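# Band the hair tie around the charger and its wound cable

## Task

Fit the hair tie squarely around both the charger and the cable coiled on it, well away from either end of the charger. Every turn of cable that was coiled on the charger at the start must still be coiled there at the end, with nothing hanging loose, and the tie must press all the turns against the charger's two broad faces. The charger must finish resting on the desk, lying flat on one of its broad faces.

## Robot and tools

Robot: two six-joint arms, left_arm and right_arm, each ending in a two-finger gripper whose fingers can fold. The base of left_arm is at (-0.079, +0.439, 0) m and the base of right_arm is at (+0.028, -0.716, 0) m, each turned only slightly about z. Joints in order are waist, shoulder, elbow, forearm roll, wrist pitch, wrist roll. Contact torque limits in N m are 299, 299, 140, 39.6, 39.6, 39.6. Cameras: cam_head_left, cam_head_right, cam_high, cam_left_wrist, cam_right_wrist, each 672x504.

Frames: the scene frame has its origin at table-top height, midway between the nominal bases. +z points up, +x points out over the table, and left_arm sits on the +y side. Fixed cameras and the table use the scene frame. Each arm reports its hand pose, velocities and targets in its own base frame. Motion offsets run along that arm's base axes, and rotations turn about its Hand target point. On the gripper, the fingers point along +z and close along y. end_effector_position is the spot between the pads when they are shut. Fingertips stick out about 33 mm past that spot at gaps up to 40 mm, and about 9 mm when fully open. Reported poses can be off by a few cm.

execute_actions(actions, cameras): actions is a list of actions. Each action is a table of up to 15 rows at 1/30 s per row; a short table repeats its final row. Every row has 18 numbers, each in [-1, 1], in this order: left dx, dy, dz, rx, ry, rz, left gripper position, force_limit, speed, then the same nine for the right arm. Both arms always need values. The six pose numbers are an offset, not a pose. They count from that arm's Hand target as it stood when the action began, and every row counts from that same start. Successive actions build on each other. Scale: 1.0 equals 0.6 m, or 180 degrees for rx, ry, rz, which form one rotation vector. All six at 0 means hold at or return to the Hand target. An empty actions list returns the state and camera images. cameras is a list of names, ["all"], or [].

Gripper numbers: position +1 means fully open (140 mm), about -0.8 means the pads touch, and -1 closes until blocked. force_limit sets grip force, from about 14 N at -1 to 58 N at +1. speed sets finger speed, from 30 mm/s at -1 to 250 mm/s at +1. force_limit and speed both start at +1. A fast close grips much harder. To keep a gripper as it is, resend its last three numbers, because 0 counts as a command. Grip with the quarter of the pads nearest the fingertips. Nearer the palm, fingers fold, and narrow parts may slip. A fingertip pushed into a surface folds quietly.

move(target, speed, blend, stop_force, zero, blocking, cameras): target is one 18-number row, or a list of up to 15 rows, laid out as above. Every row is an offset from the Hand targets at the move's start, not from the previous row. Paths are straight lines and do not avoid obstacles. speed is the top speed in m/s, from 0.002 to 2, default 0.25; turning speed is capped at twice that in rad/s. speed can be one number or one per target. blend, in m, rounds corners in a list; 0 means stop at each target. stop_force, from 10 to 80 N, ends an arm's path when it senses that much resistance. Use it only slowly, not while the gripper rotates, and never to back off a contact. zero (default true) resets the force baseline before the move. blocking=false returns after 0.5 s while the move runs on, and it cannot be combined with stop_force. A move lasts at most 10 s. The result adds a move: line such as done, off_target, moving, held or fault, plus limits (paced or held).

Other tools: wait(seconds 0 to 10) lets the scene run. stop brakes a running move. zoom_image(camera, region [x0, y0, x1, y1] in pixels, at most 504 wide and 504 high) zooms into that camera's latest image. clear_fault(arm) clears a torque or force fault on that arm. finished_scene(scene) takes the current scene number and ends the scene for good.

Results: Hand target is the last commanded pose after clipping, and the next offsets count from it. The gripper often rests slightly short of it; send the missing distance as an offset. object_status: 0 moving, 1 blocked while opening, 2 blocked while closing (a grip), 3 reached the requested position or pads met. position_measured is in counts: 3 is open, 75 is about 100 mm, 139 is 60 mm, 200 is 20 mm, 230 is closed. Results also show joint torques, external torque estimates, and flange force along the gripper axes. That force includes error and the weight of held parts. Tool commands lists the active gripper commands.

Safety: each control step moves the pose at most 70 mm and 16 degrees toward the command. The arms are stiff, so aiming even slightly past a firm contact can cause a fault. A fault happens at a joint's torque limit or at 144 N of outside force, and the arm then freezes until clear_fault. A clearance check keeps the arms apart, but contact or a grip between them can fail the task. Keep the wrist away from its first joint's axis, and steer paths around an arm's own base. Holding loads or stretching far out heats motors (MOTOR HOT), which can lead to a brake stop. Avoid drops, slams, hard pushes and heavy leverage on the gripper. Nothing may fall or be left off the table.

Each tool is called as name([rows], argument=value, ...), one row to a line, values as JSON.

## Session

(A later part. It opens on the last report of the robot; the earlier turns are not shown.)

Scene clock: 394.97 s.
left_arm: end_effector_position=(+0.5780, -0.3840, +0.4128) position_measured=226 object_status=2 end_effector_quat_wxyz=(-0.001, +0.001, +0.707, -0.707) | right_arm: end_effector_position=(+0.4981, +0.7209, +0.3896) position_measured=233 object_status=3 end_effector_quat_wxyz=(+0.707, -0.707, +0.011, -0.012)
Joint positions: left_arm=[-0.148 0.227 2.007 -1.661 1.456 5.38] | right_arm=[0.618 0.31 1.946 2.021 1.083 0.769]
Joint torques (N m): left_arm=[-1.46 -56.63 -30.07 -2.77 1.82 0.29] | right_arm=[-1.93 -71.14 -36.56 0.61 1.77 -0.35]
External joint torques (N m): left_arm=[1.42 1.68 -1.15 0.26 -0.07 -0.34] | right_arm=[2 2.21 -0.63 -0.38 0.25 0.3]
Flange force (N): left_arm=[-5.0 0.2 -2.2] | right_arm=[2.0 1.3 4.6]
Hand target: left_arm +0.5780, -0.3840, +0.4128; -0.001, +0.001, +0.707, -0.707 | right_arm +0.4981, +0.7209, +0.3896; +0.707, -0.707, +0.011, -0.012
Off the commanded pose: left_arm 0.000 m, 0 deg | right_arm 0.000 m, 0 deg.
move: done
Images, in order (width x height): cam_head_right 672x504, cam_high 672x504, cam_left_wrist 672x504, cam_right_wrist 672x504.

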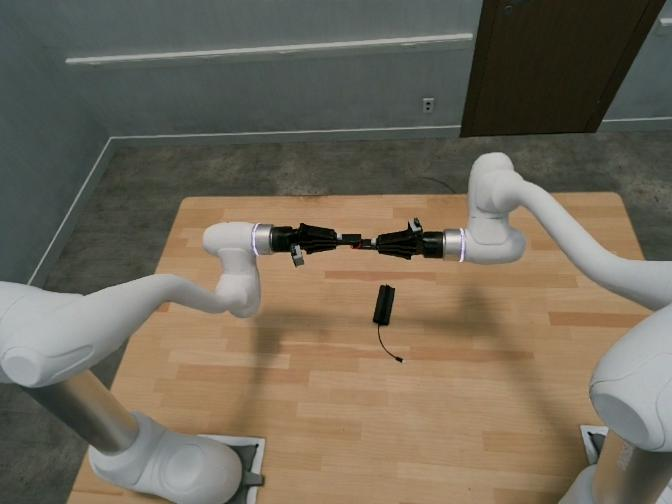

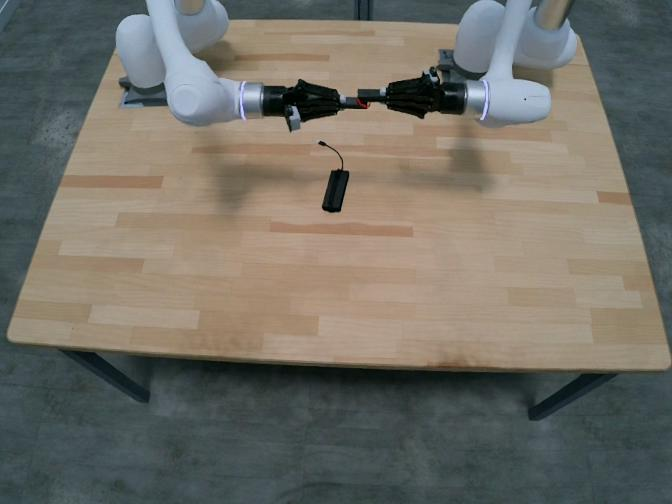

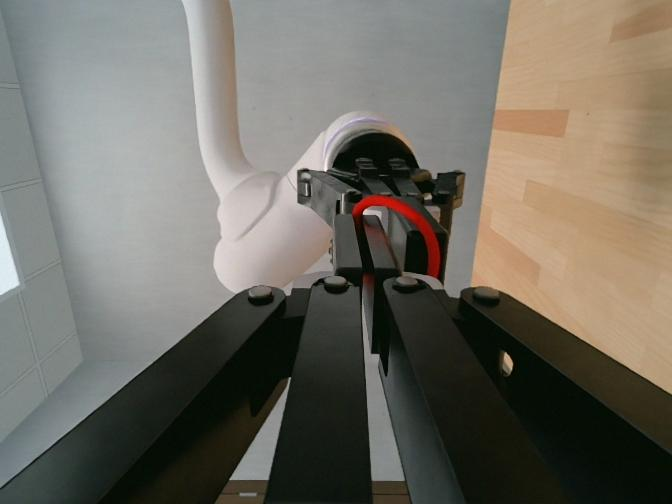

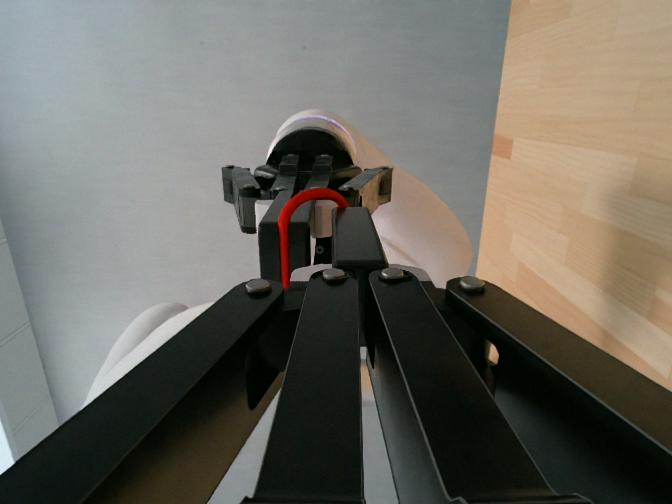

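move([
  [0,0,0,0,0,0,-1,-0.5,-0.8,-0.0047,-0.075,0,0,0,0,-1,1,0],
  [0,0,0,0,0,0,-1,-0.5,-0.8,-0.0047,-0.075,0.0093,0,0,0,-1,1,0],
  [0,0,0,0,0,0,-1,-0.5,-0.8,-0.0035,-0.035,0.0093,0,0,0,-1,1,0],
], speed=0.06, cameras=["cam_left_wrist","cam_right_wrist","cam_high"])

zoom_image(camera="cam_right_wrist", region=[250, 80, 470, 280])

zoom_image(camera="cam_left_wrist", region=[270, 100, 490, 300])

zoom_image(camera="cam_high", region=[310, 70, 400, 140])

Scene clock: 415.07 s.
left_arm: end_effector_position=(+0.5780, -0.3840, +0.4128) position_measured=226 object_status=2 end_effector_quat_wxyz=(-0.001, +0.001, +0.707, -0.707) | right_arm: end_effector_position=(+0.4960, +0.6999, +0.3951) position_measured=233 object_status=3 end_effector_quat_wxyz=(+0.707, -0.707, +0.011, -0.012)
Joint positions: left_arm=[-0.148 0.227 2.007 -1.661 1.456 5.38] | right_arm=[0.592 0.284 1.97 1.999 1.101 0.781]
Joint torques (N m): left_arm=[-1.25 -56.62 -30.04 -2.7 1.9 0.24] | right_arm=[-1.83 -68.35 -36.43 0.74 1.73 -0.34]
External joint torques (N m): left_arm=[1.33 2.14 -1.09 0.21 -0.17 -0.29] | right_arm=[1.87 1.62 -0.84 -0.4 0.27 0.29]
Flange force (N): left_arm=[-5.5 0.8 -1.8] | right_arm=[1.9 0.5 4.2]
Hand target: left_arm +0.5780, -0.3840, +0.4128; -0.001, +0.001, +0.707, -0.707 | right_arm +0.4960, +0.6999, +0.3951; +0.707, -0.707, +0.011, -0.012
Off the commanded pose: left_arm 0.000 m, 0 deg | right_arm 0.000 m, 0 deg.
move: done
Images, in order (width x height): cam_high 672x504, cam_left_wrist 672x504, cam_right_wrist 672x504.

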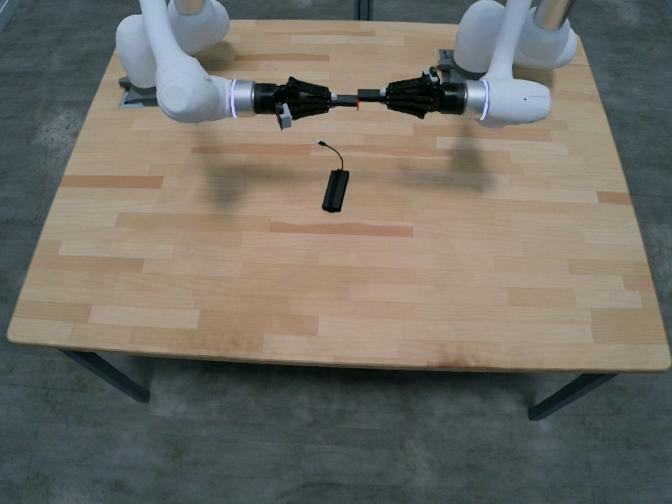

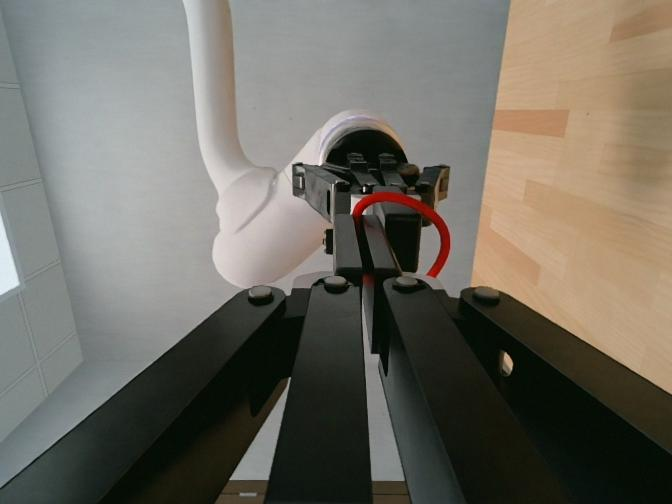

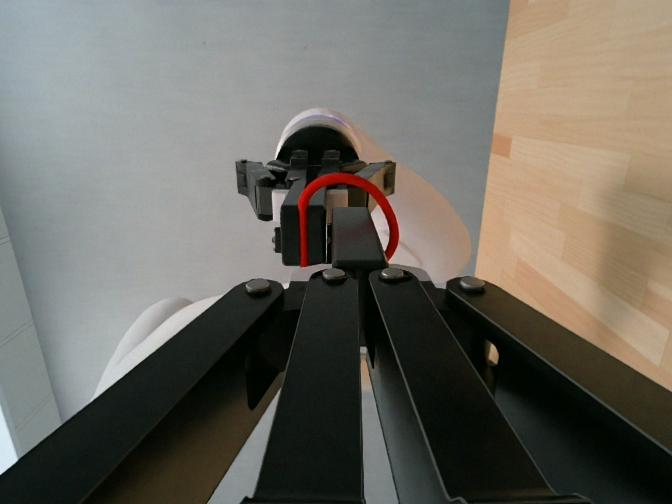

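Scaled by 2.291.

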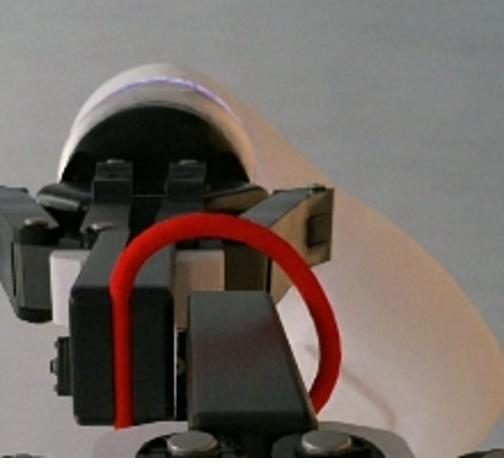

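Scaled by 2.291.

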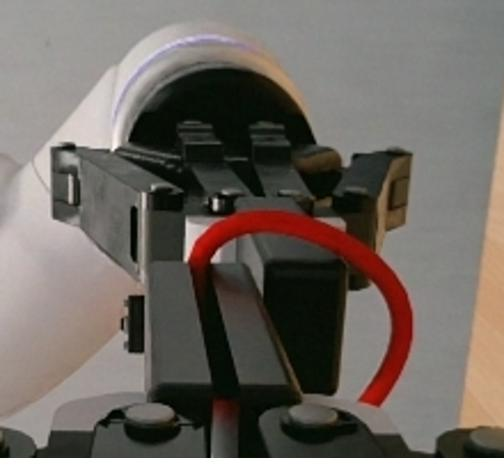

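Scaled by 5.600.

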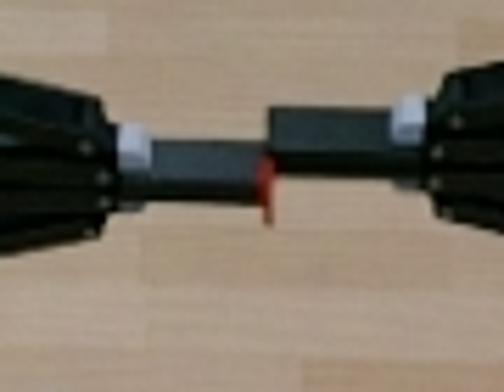

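move(target=[0,0,0,0,0,0,-1,-0.5,-0.8,0.0014,0.045,-0.001,0,0,0,-1,1,0], speed=0.03, cameras=["cam_left_wrist","cam_right_wrist","cam_high"])

zoom_image(camera="cam_right_wrist", region=[250, 80, 470, 280])

zoom_image(camera="cam_left_wrist", region=[270, 100, 490, 300])

zoom_image(camera="cam_high", region=[310, 70, 400, 140])

Scene clock: 423.03 s.
left_arm: end_effector_position=(+0.5780, -0.3840, +0.4128) position_measured=226 object_status=2 end_effector_quat_wxyz=(-0.001, +0.001, +0.707, -0.707) | right_arm: end_effector_position=(+0.4968, +0.7269, +0.3945) position_measured=233 object_status=3 end_effector_quat_wxyz=(+0.707, -0.707, +0.011, -0.012)
Joint positions: left_arm=[-0.148 0.227 2.007 -1.661 1.456 5.38] | right_arm=[0.627 0.309 1.937 2.023 1.072 0.777]
Joint torques (N m): left_arm=[-1.34 -56.46 -29.88 -2.68 1.91 0.26] | right_arm=[-2.37 -71.36 -36.8 0.56 1.7 -0.34]
External joint torques (N m): left_arm=[1.18 1.72 -1.31 0.16 -0.16 -0.31] | right_arm=[2.36 2.27 -0.58 -0.35 0.3 0.29]
Flange force (N): left_arm=[-5.3 0.1 -1.6] | right_arm=[1.6 1.4 5.1]
Hand target: left_arm +0.5780, -0.3840, +0.4128; -0.001, +0.001, +0.707, -0.707 | right_arm +0.4968, +0.7269, +0.3945; +0.707, -0.707, +0.011, -0.012
Off the commanded pose: left_arm 0.000 m, 0 deg | right_arm 0.000 m, 0 deg.
move: done
Images, in order (width x height): cam_high 672x504, cam_left_wrist 672x504, cam_right_wrist 672x504.

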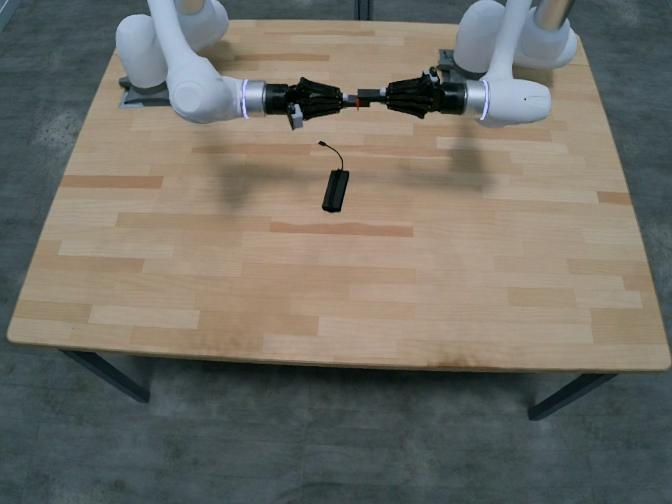

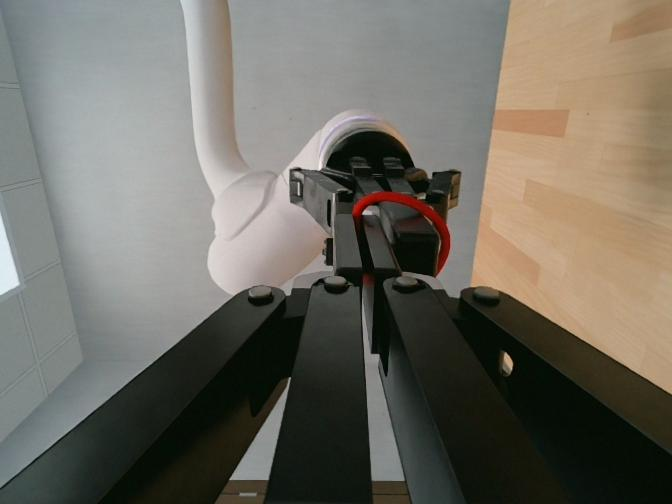

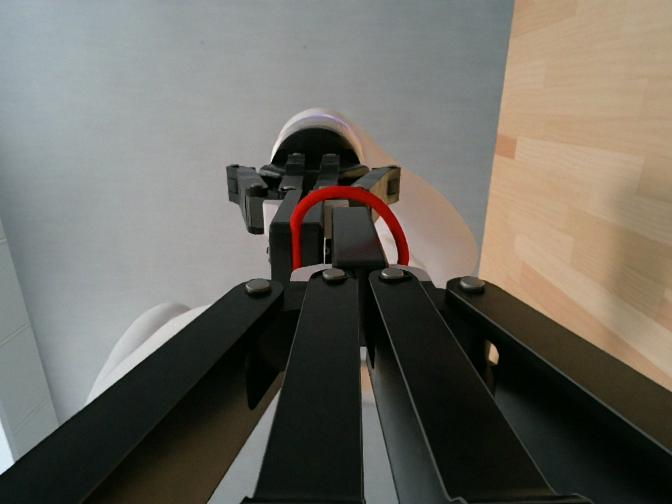

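Scaled by 2.291.

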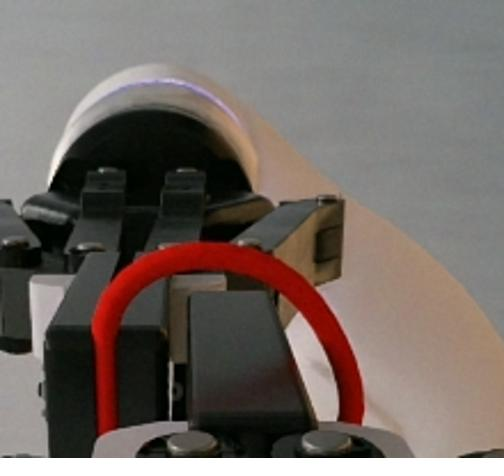

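Scaled by 2.291.

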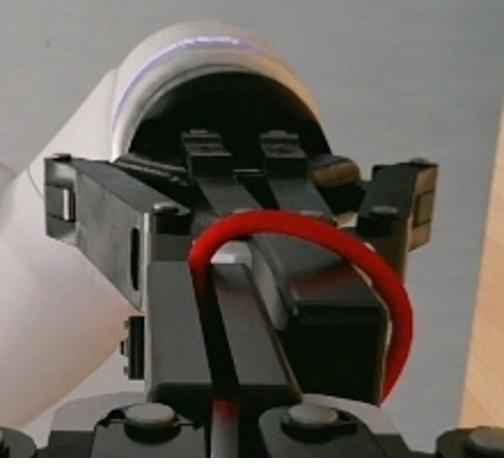

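Scaled by 5.600.

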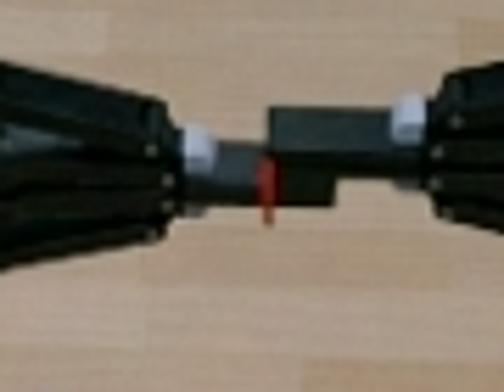

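move([
  [0,0,0,0,0,0,-1,-0.5,-0.8,0,0,-0.012,0,0,0,-1,1,0],
  [0,0,0,0,0,0,-1,-0.5,-0.8,0,0,-0.012,0,0,0,-0.75,-1,-1],
  [0,0,0,0,0,0,-1,-0.5,-0.8,0,0,-0.025,0,0,0,-0.75,-1,-1],
  [0,0,0,0,0,0,-1,-0.5,-0.8,0,0,-0.025,0,0,0,-0.58,-1,-1],
], speed=0.03, cameras=["cam_left_wrist","cam_right_wrist","cam_high"])

zoom_image(camera="cam_right_wrist", region=[250, 80, 470, 280])

zoom_image(camera="cam_left_wrist", region=[270, 100, 490, 300])

zoom_image(camera="cam_high", region=[310, 70, 400, 140])

Scene clock: 435.00 s.
left_arm: end_effector_position=(+0.5780, -0.3840, +0.4128) position_measured=226 object_status=2 end_effector_quat_wxyz=(-0.001, +0.001, +0.707, -0.707) | right_arm: end_effector_position=(+0.4968, +0.7269, +0.3795) position_measured=202 object_status=0 end_effector_quat_wxyz=(+0.707, -0.707, +0.011, -0.012)
Joint positions: left_arm=[-0.148 0.227 2.007 -1.661 1.456 5.38] | right_arm=[0.627 0.325 1.948 2.037 1.084 0.749]
Joint torques (N m): left_arm=[-1.68 -59.03 -32.05 -3.95 2.77 0.26] | right_arm=[-1.98 -68.67 -33.55 -0.36 0.82 -0.32]
External joint torques (N m): left_arm=[1.66 4.21 0.86 1.44 -1.03 -0.31] | right_arm=[1.83 -2.07 -3.55 0.56 1.25 0.28]
Flange force (N): left_arm=[-5.0 4.2 -2.6] | right_arm=[1.6 -3.8 4.2]
Hand target: left_arm +0.5780, -0.3840, +0.4128; -0.001, +0.001, +0.707, -0.707 | right_arm +0.4968, +0.7269, +0.3795; +0.707, -0.707, +0.011, -0.012
Off the commanded pose: left_arm 0.000 m, 0 deg | right_arm 0.000 m, 0 deg.
move: done
Images, in order (width x height): cam_high 672x504, cam_left_wrist 672x504, cam_right_wrist 672x504.

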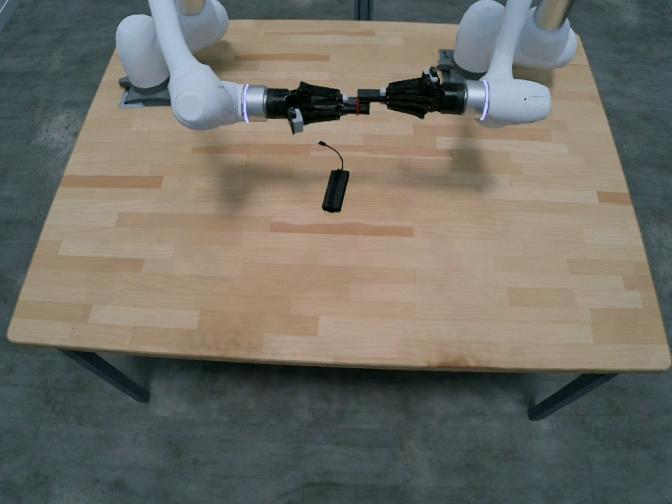

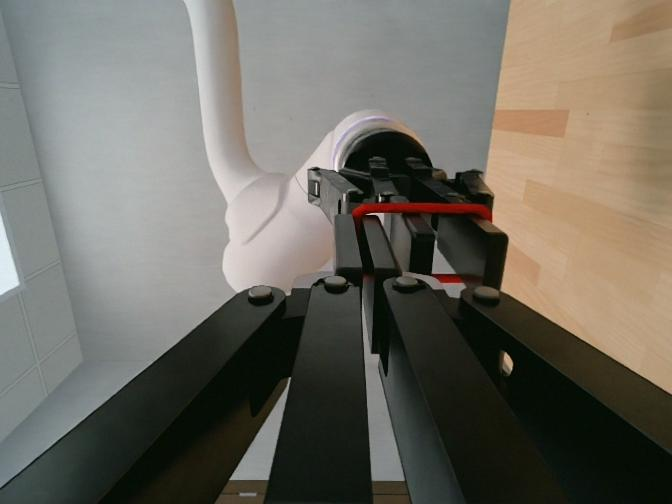

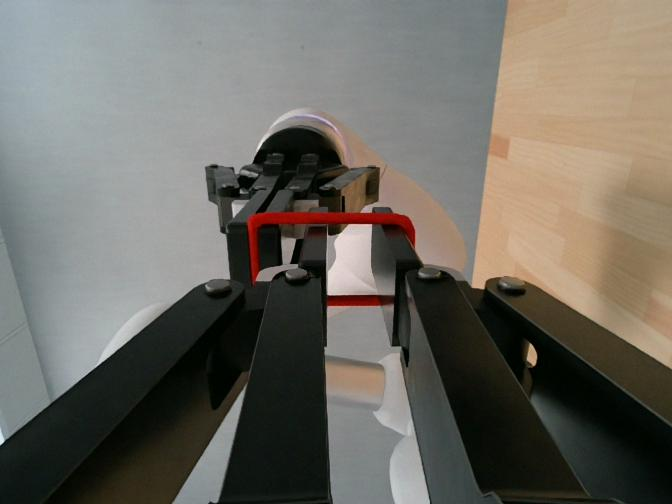

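Scaled by 2.291.

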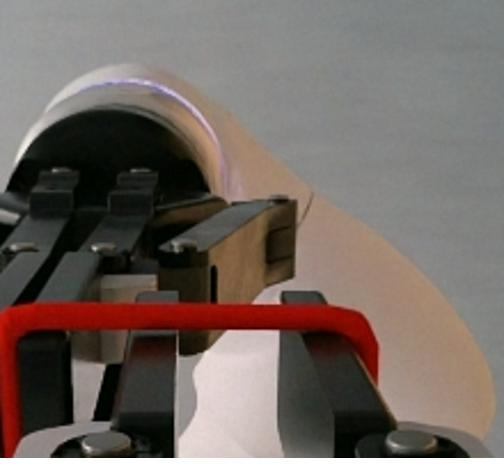

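Scaled by 2.291.

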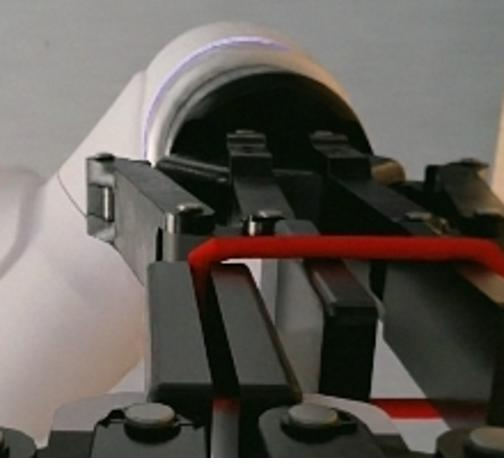

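Scaled by 5.600.

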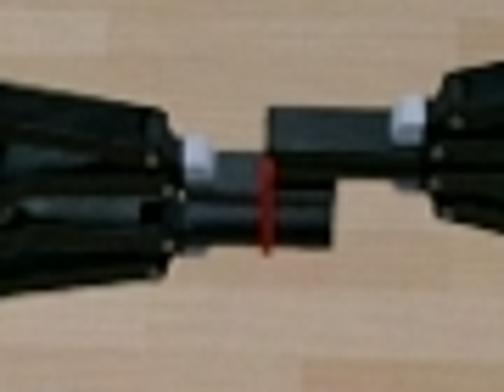

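move([
  [0,0,0,0,0,0,-0.69,-1,-1,0,0,0,0,0,0,-0.58,-1,-1],
  [0,0.15,0,0,0,0,-0.69,-1,-1,0,0,0,0,0,0,-0.58,-1,-1],
], speed=0.08, cameras=["cam_left_wrist","cam_right_wrist","cam_high"])

zoom_image(camera="cam_right_wrist", region=[200, 140, 500, 340])

zoom_image(camera="cam_high", region=[310, 70, 400, 140])

Scene clock: 441.87 s.
left_arm: end_effector_position=(+0.5780, -0.2940, +0.4128) position_measured=215 object_status=3 end_effector_quat_wxyz=(-0.001, +0.001, +0.707, -0.707) | right_arm: end_effector_position=(+0.4968, +0.7269, +0.3795) position_measured=202 object_status=3 end_effector_quat_wxyz=(+0.707, -0.707, +0.011, -0.012)
Joint positions: left_arm=[0.007 0.225 2.009 -1.565 1.578 5.375] | right_arm=[0.627 0.325 1.948 2.037 1.084 0.749]
Joint torques (N m): left_arm=[-0.91 -55.69 -29.54 -2.4 1.85 0.31] | right_arm=[-2.15 -72.12 -35.96 0.56 1.77 -0.34]
External joint torques (N m): left_arm=[1.24 1.53 -1.18 0.23 -0.13 -0.36] | right_arm=[1.72 1.75 -0.9 -0.34 0.29 0.29]
Flange force (N): left_arm=[-4.5 0.0 -2.5] | right_arm=[2.1 0.7 4.2]
Hand target: left_arm +0.5780, -0.2940, +0.4128; -0.001, +0.001, +0.707, -0.707 | right_arm +0.4968, +0.7269, +0.3795; +0.707, -0.707, +0.011, -0.012
Off the commanded pose: left_arm 0.000 m, 0 deg | right_arm 0.000 m, 0 deg.
move: done
Images, in order (width x height): cam_high 672x504, cam_left_wrist 672x504, cam_right_wrist 672x504.

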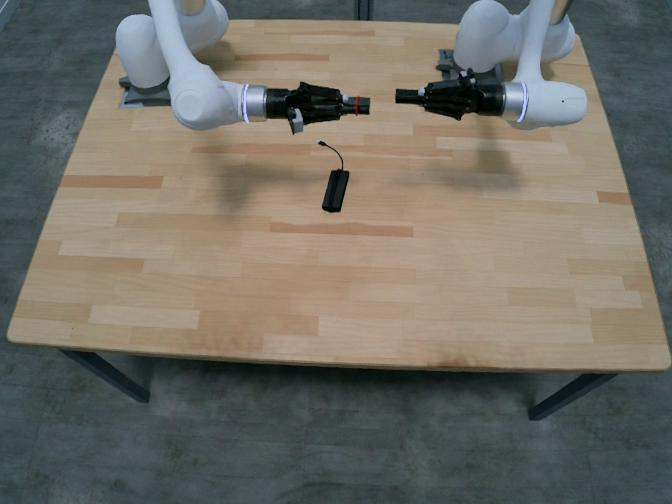

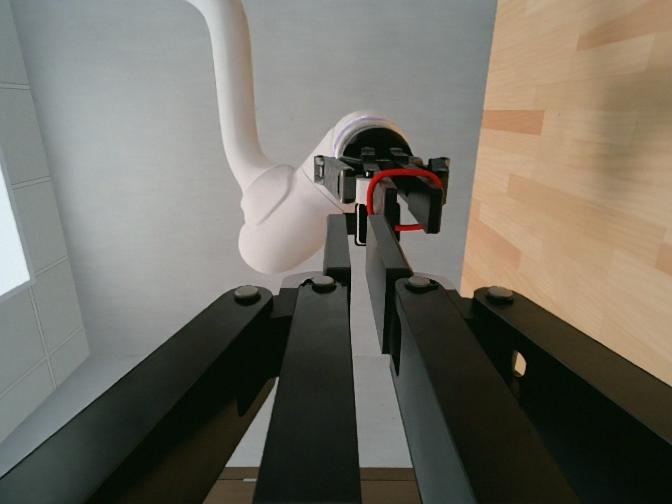

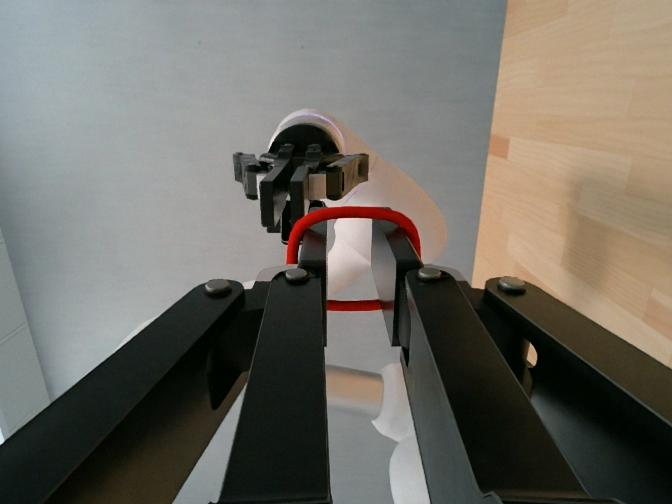

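Scaled by 1.680.

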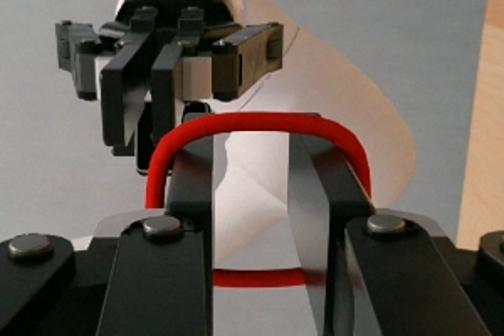

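Scaled by 5.600.

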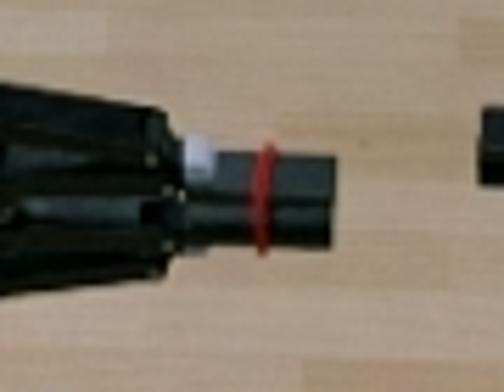

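move([
  [0,0,0,0,0,0,-0.69,-1,-1,0,-0.42,0.05,0,0,0,-0.58,-1,-1],
  [-0.0793,-0.2738,-0.2,0.4986,-0.0449,-0.0449,1,0,0,0,-0.42,0.05,-0.016,-0.4997,0,-0.3,-1,-1],
], speed=0.3, cameras=["all"])

zoom_image(camera="cam_left_wrist", region=[200, 140, 500, 440])

zoom_image(camera="cam_right_wrist", region=[200, 140, 500, 340])

Scene clock: 486.77 s.
left_arm: end_effector_position=(+0.5304, -0.4583, +0.2928) position_measured=3 object_status=0 end_effector_quat_wxyz=(-0.001, +0.089, +0.996, +0.000) | right_arm: end_effector_position=(+0.4968, +0.4749, +0.4095) position_measured=167 object_status=3 end_effector_quat_wxyz=(+0.492, -0.507, -0.492, -0.508)
Joint positions: left_arm=[-0.761 0.255 1.545 -0.001 1.344 4.131] | right_arm=[0.217 0.125 2.143 1.732 1.383 -0.713]
Joint torques (N m): left_arm=[-1.13 -69.72 -39.89 4.11 0.29 0.32] | right_arm=[-2.13 -50.32 -35.42 1.98 1.56 -0.29]
External joint torques (N m): left_arm=[1.21 1.84 -1.44 0.12 -0.25 -0.31] | right_arm=[2.11 0.86 -0.78 -0.42 0.29 0.29]
Flange force (N): left_arm=[-5.6 -1.8 -0.9] | right_arm=[0.3 1.8 3.9]
Hand target: left_arm +0.5304, -0.4583, +0.2928; -0.001, +0.089, +0.996, +0.000 | right_arm +0.4968, +0.4749, +0.4095; +0.492, -0.507, -0.492, -0.508
Off the commanded pose: left_arm 0.000 m, 0 deg | right_arm 0.000 m, 0 deg.
move: done

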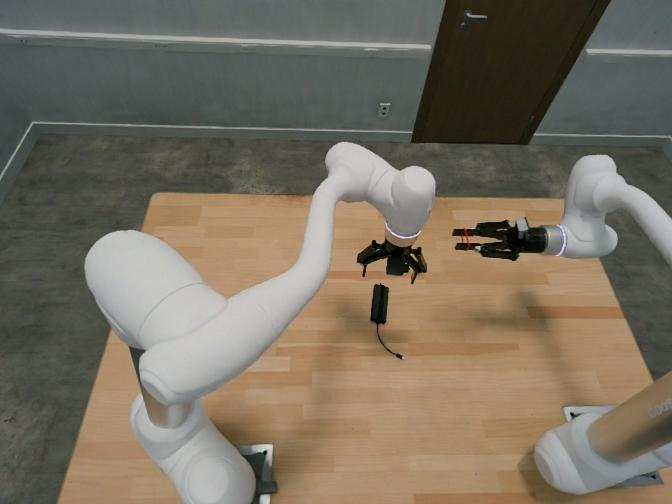

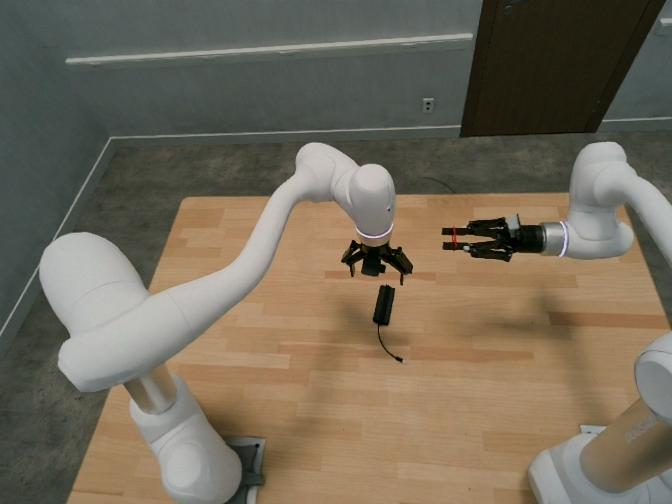

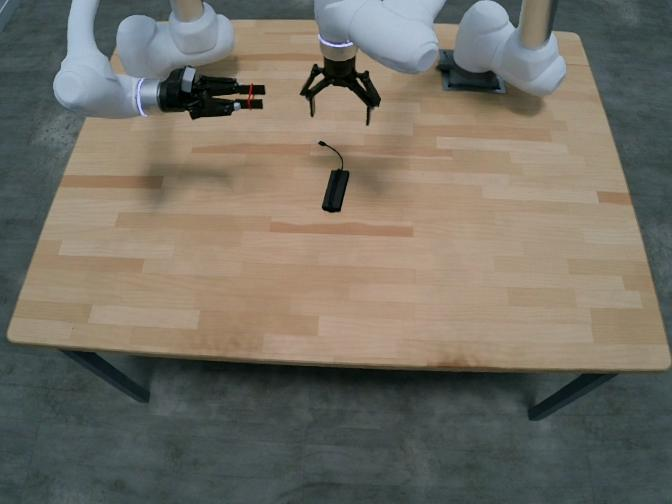

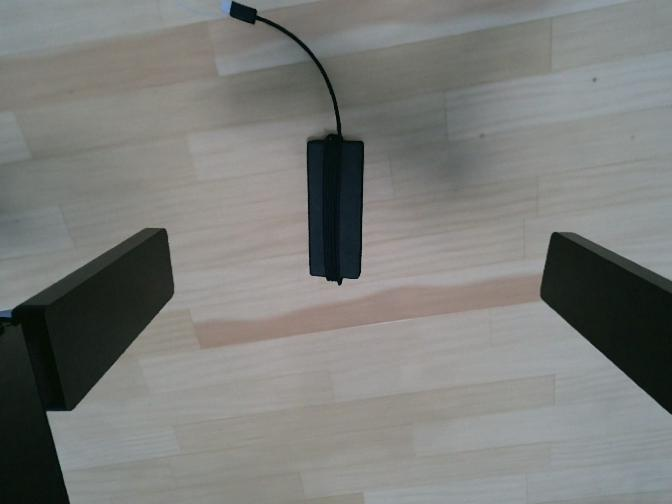

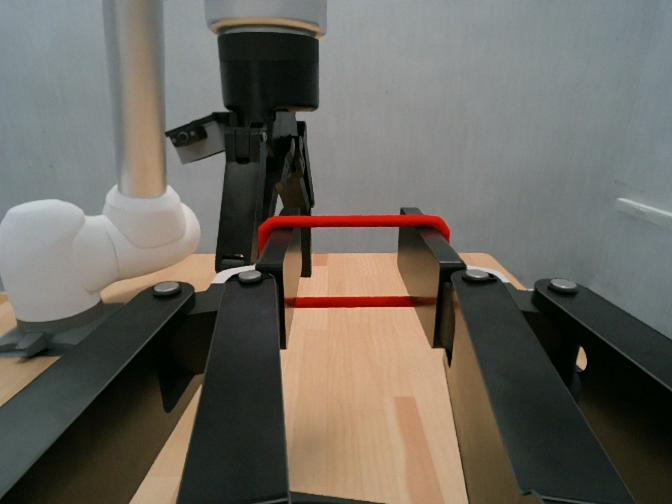

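Scaled by 1.680.

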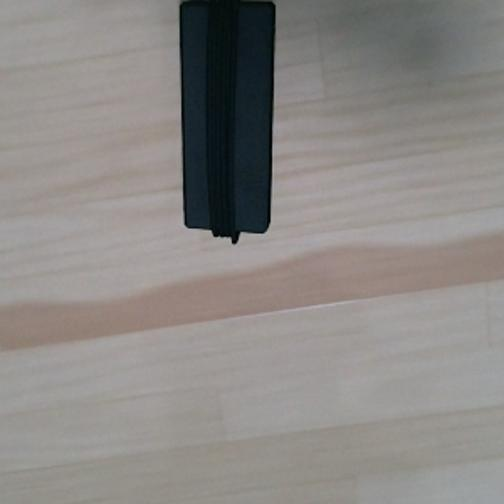

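Scaled by 1.680.

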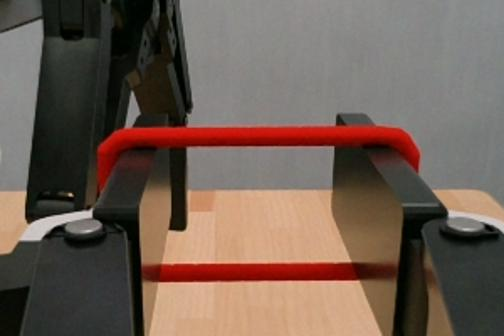

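move(target=[-0.0228,-0.0147,-0.25,0,0,0,0.25,0,0,0,0,0,0,0,0,-0.3,-1,-1], speed=0.15, cameras=["cam_left_wrist","cam_high"])

zoom_image(camera="cam_high", region=[280, 90, 400, 220])

Scene clock: 498.90 s.
left_arm: end_effector_position=(+0.5167, -0.4671, +0.1429) position_measured=98 object_status=3 end_effector_quat_wxyz=(-0.001, +0.089, +0.996, +0.000) | right_arm: end_effector_position=(+0.4968, +0.4749, +0.4095) position_measured=167 object_status=3 end_effector_quat_wxyz=(+0.492, -0.507, -0.492, -0.508)
Joint positions: left_arm=[-0.784 0.334 1.727 -0.001 1.083 4.108] | right_arm=[0.217 0.125 2.143 1.732 1.383 -0.713]
Joint torques (N m): left_arm=[-1.54 -72.98 -36.13 3.68 0.23 0.26] | right_arm=[-2.28 -50.35 -35.38 1.94 1.56 -0.31]
External joint torques (N m): left_arm=[1.67 1.02 -1.37 0.15 -0.19 -0.26] | right_arm=[2.18 1.3 -0.77 -0.37 0.28 0.31]
Flange force (N): left_arm=[-4.7 -0.5 -0.2] | right_arm=[-0.2 2.4 4.3]
Hand target: left_arm +0.5167, -0.4671, +0.1428; -0.001, +0.089, +0.996, +0.000 | right_arm +0.4968, +0.4749, +0.4095; +0.492, -0.507, -0.492, -0.508
Off the commanded pose: left_arm 0.000 m, 0 deg | right_arm 0.000 m, 0 deg.
move: done
Images, in order (width x height): cam_high 672x504, cam_left_wrist 672x504.

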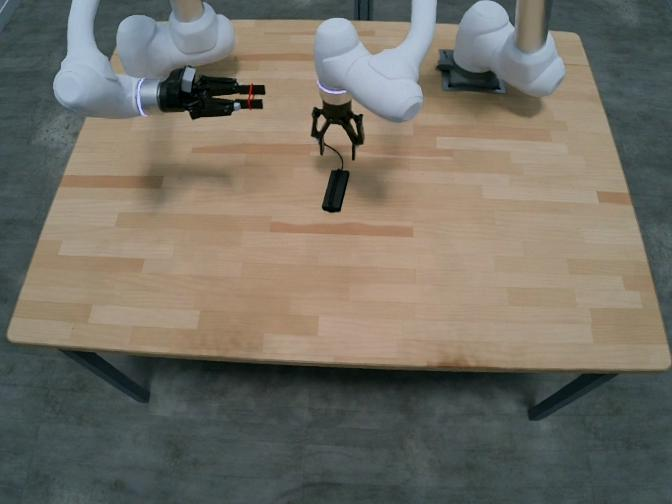

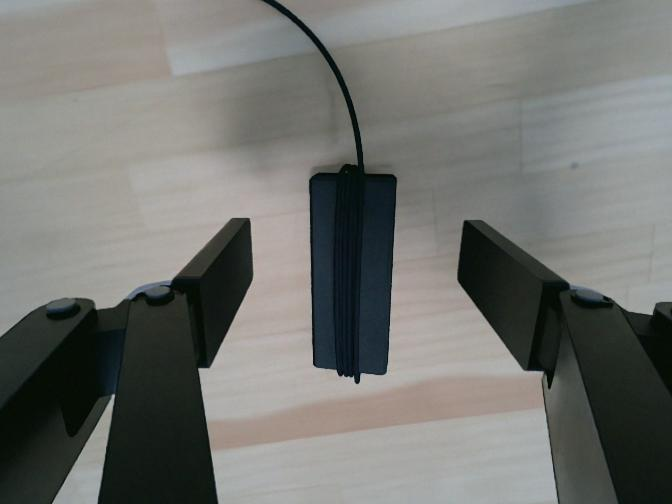

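Scaled by 3.877.

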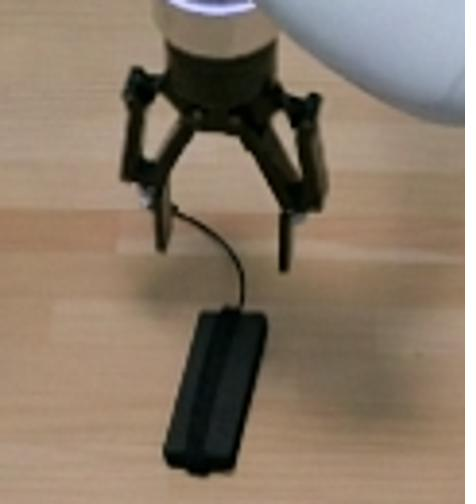

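move([
  [0,0,-0.1583,0,0,0,0.25,0,0,0,0,0,0,0,0,-0.3,-1,-1],
  [0,0,-0.1583,0,0,0,-1,0.2,-0.8,0,0,0,0,0,0,-0.3,-1,-1],
], speed=0.1, cameras=["cam_left_wrist","cam_high"])

zoom_image(camera="cam_high", region=[280, 90, 400, 220])

Scene clock: 505.53 s.
left_arm: end_effector_position=(+0.5167, -0.4671, +0.0478) position_measured=151 object_status=0 end_effector_quat_wxyz=(-0.001, +0.089, +0.996, +0.000) | right_arm: end_effector_position=(+0.4968, +0.4749, +0.4095) position_measured=167 object_status=3 end_effector_quat_wxyz=(+0.492, -0.507, -0.492, -0.508)
Joint positions: left_arm=[-0.784 0.418 1.804 -0.001 0.922 4.108] | right_arm=[0.217 0.125 2.143 1.732 1.383 -0.713]
Joint torques (N m): left_arm=[-1.77 -66.99 -27.32 3.32 -0.49 0.37] | right_arm=[-2.15 -50.16 -35.43 2.01 1.57 -0.28]
External joint torques (N m): left_arm=[1.51 -9.19 -6.42 0.12 0.53 -0.37] | right_arm=[2.05 1.11 -0.69 -0.45 0.26 0.28]
Flange force (N): left_arm=[-2.2 0.5 -14.5] | right_arm=[-0.1 2.1 3.8]
Hand target: left_arm +0.5167, -0.4671, +0.0478; -0.001, +0.089, +0.996, +0.000 | right_arm +0.4968, +0.4749, +0.4095; +0.492, -0.507, -0.492, -0.508
Off the commanded pose: left_arm 0.000 m, 0 deg | right_arm 0.000 m, 0 deg.
move: done
Images, in order (width x height): cam_high 672x504, cam_left_wrist 672x504.

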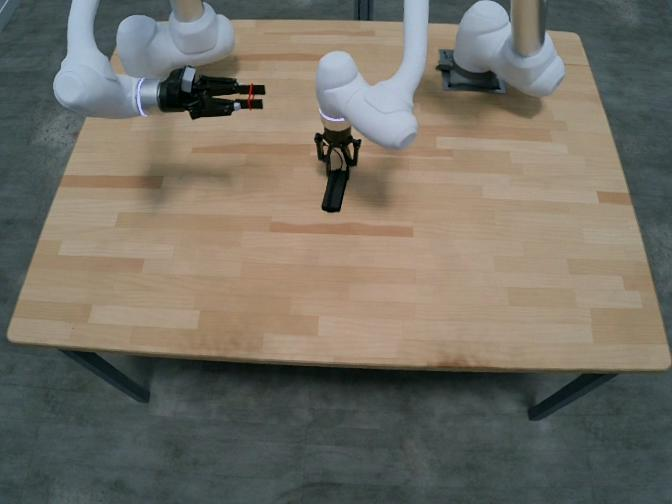

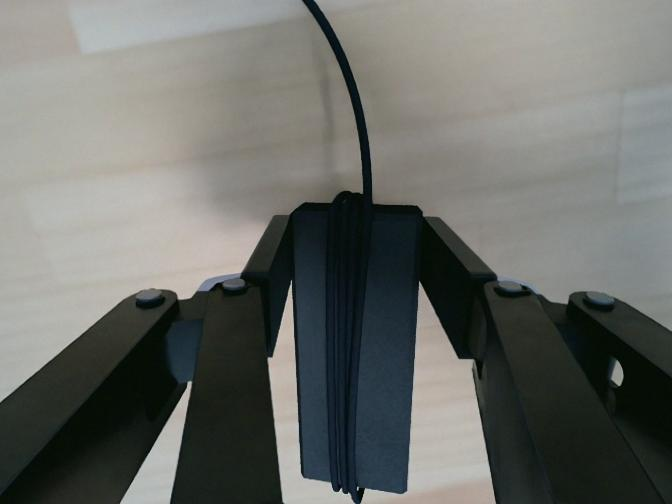

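Scaled by 3.877.

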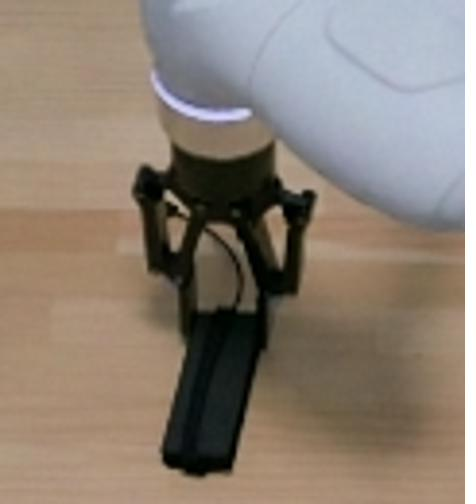

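move(target=[0,0,0.1,0,0,0,-1,0.2,-0.8,0,0,0,0,0,0,-0.3,-1,-1], speed=0.06, cameras=["cam_left_wrist","cam_high","cam_right_wrist"])

zoom_image(camera="cam_high", region=[280, 90, 400, 220])

Scene clock: 511.07 s.
left_arm: end_effector_position=(+0.5167, -0.4671, +0.1078) position_measured=151 object_status=2 end_effector_quat_wxyz=(-0.001, +0.089, +0.996, +0.000) | right_arm: end_effector_position=(+0.4968, +0.4749, +0.4095) position_measured=167 object_status=3 end_effector_quat_wxyz=(+0.492, -0.507, -0.492, -0.508)
Joint positions: left_arm=[-0.784 0.362 1.758 -0.001 1.024 4.108] | right_arm=[0.217 0.125 2.143 1.732 1.383 -0.713]
Joint torques (N m): left_arm=[-1.33 -76.55 -36.09 3.63 0.16 0.35] | right_arm=[-2.05 -50.17 -35.45 1.97 1.58 -0.29]
External joint torques (N m): left_arm=[1.32 3.43 0.02 0.06 -0.12 -0.35] | right_arm=[2.01 0.94 -0.71 -0.41 0.26 0.29]
Flange force (N): left_arm=[-4.8 -1.3 3.1] | right_arm=[0.2 1.8 3.7]
Hand target: left_arm +0.5167, -0.4671, +0.1078; -0.001, +0.089, +0.996, +0.000 | right_arm +0.4968, +0.4749, +0.4095; +0.492, -0.507, -0.492, -0.508
Off the commanded pose: left_arm 0.000 m, 0 deg | right_arm 0.000 m, 0 deg.
move: done
Images, in order (width x height): cam_high 672x504, cam_left_wrist 672x504, cam_right_wrist 672x504.

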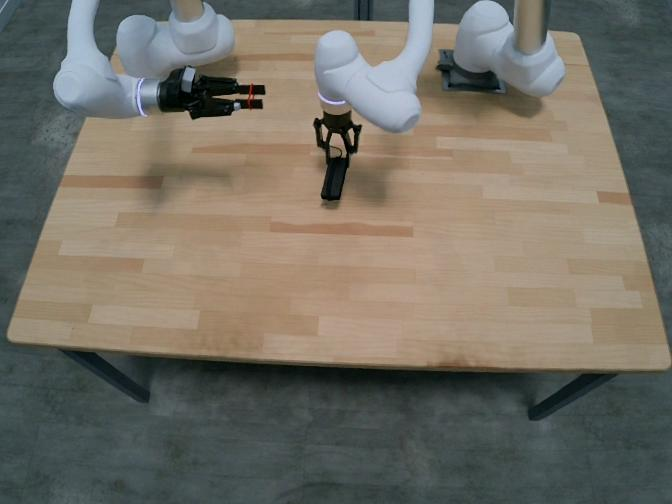

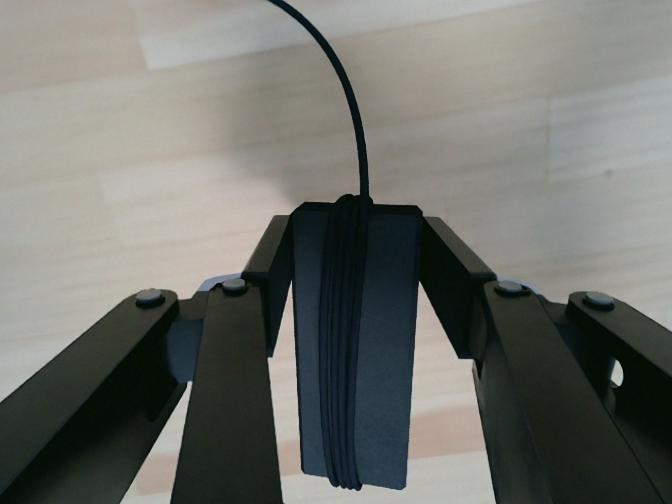

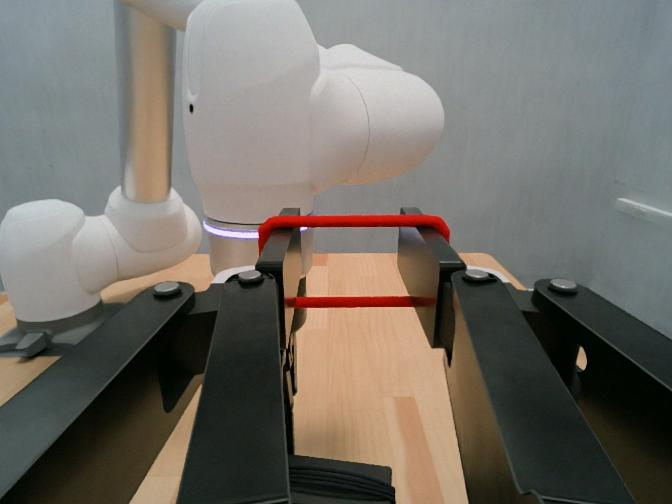

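Scaled by 3.877.

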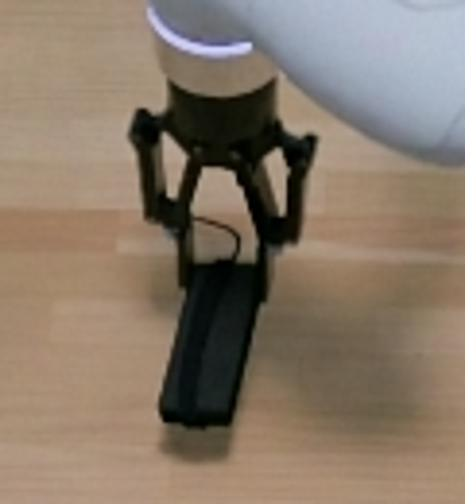

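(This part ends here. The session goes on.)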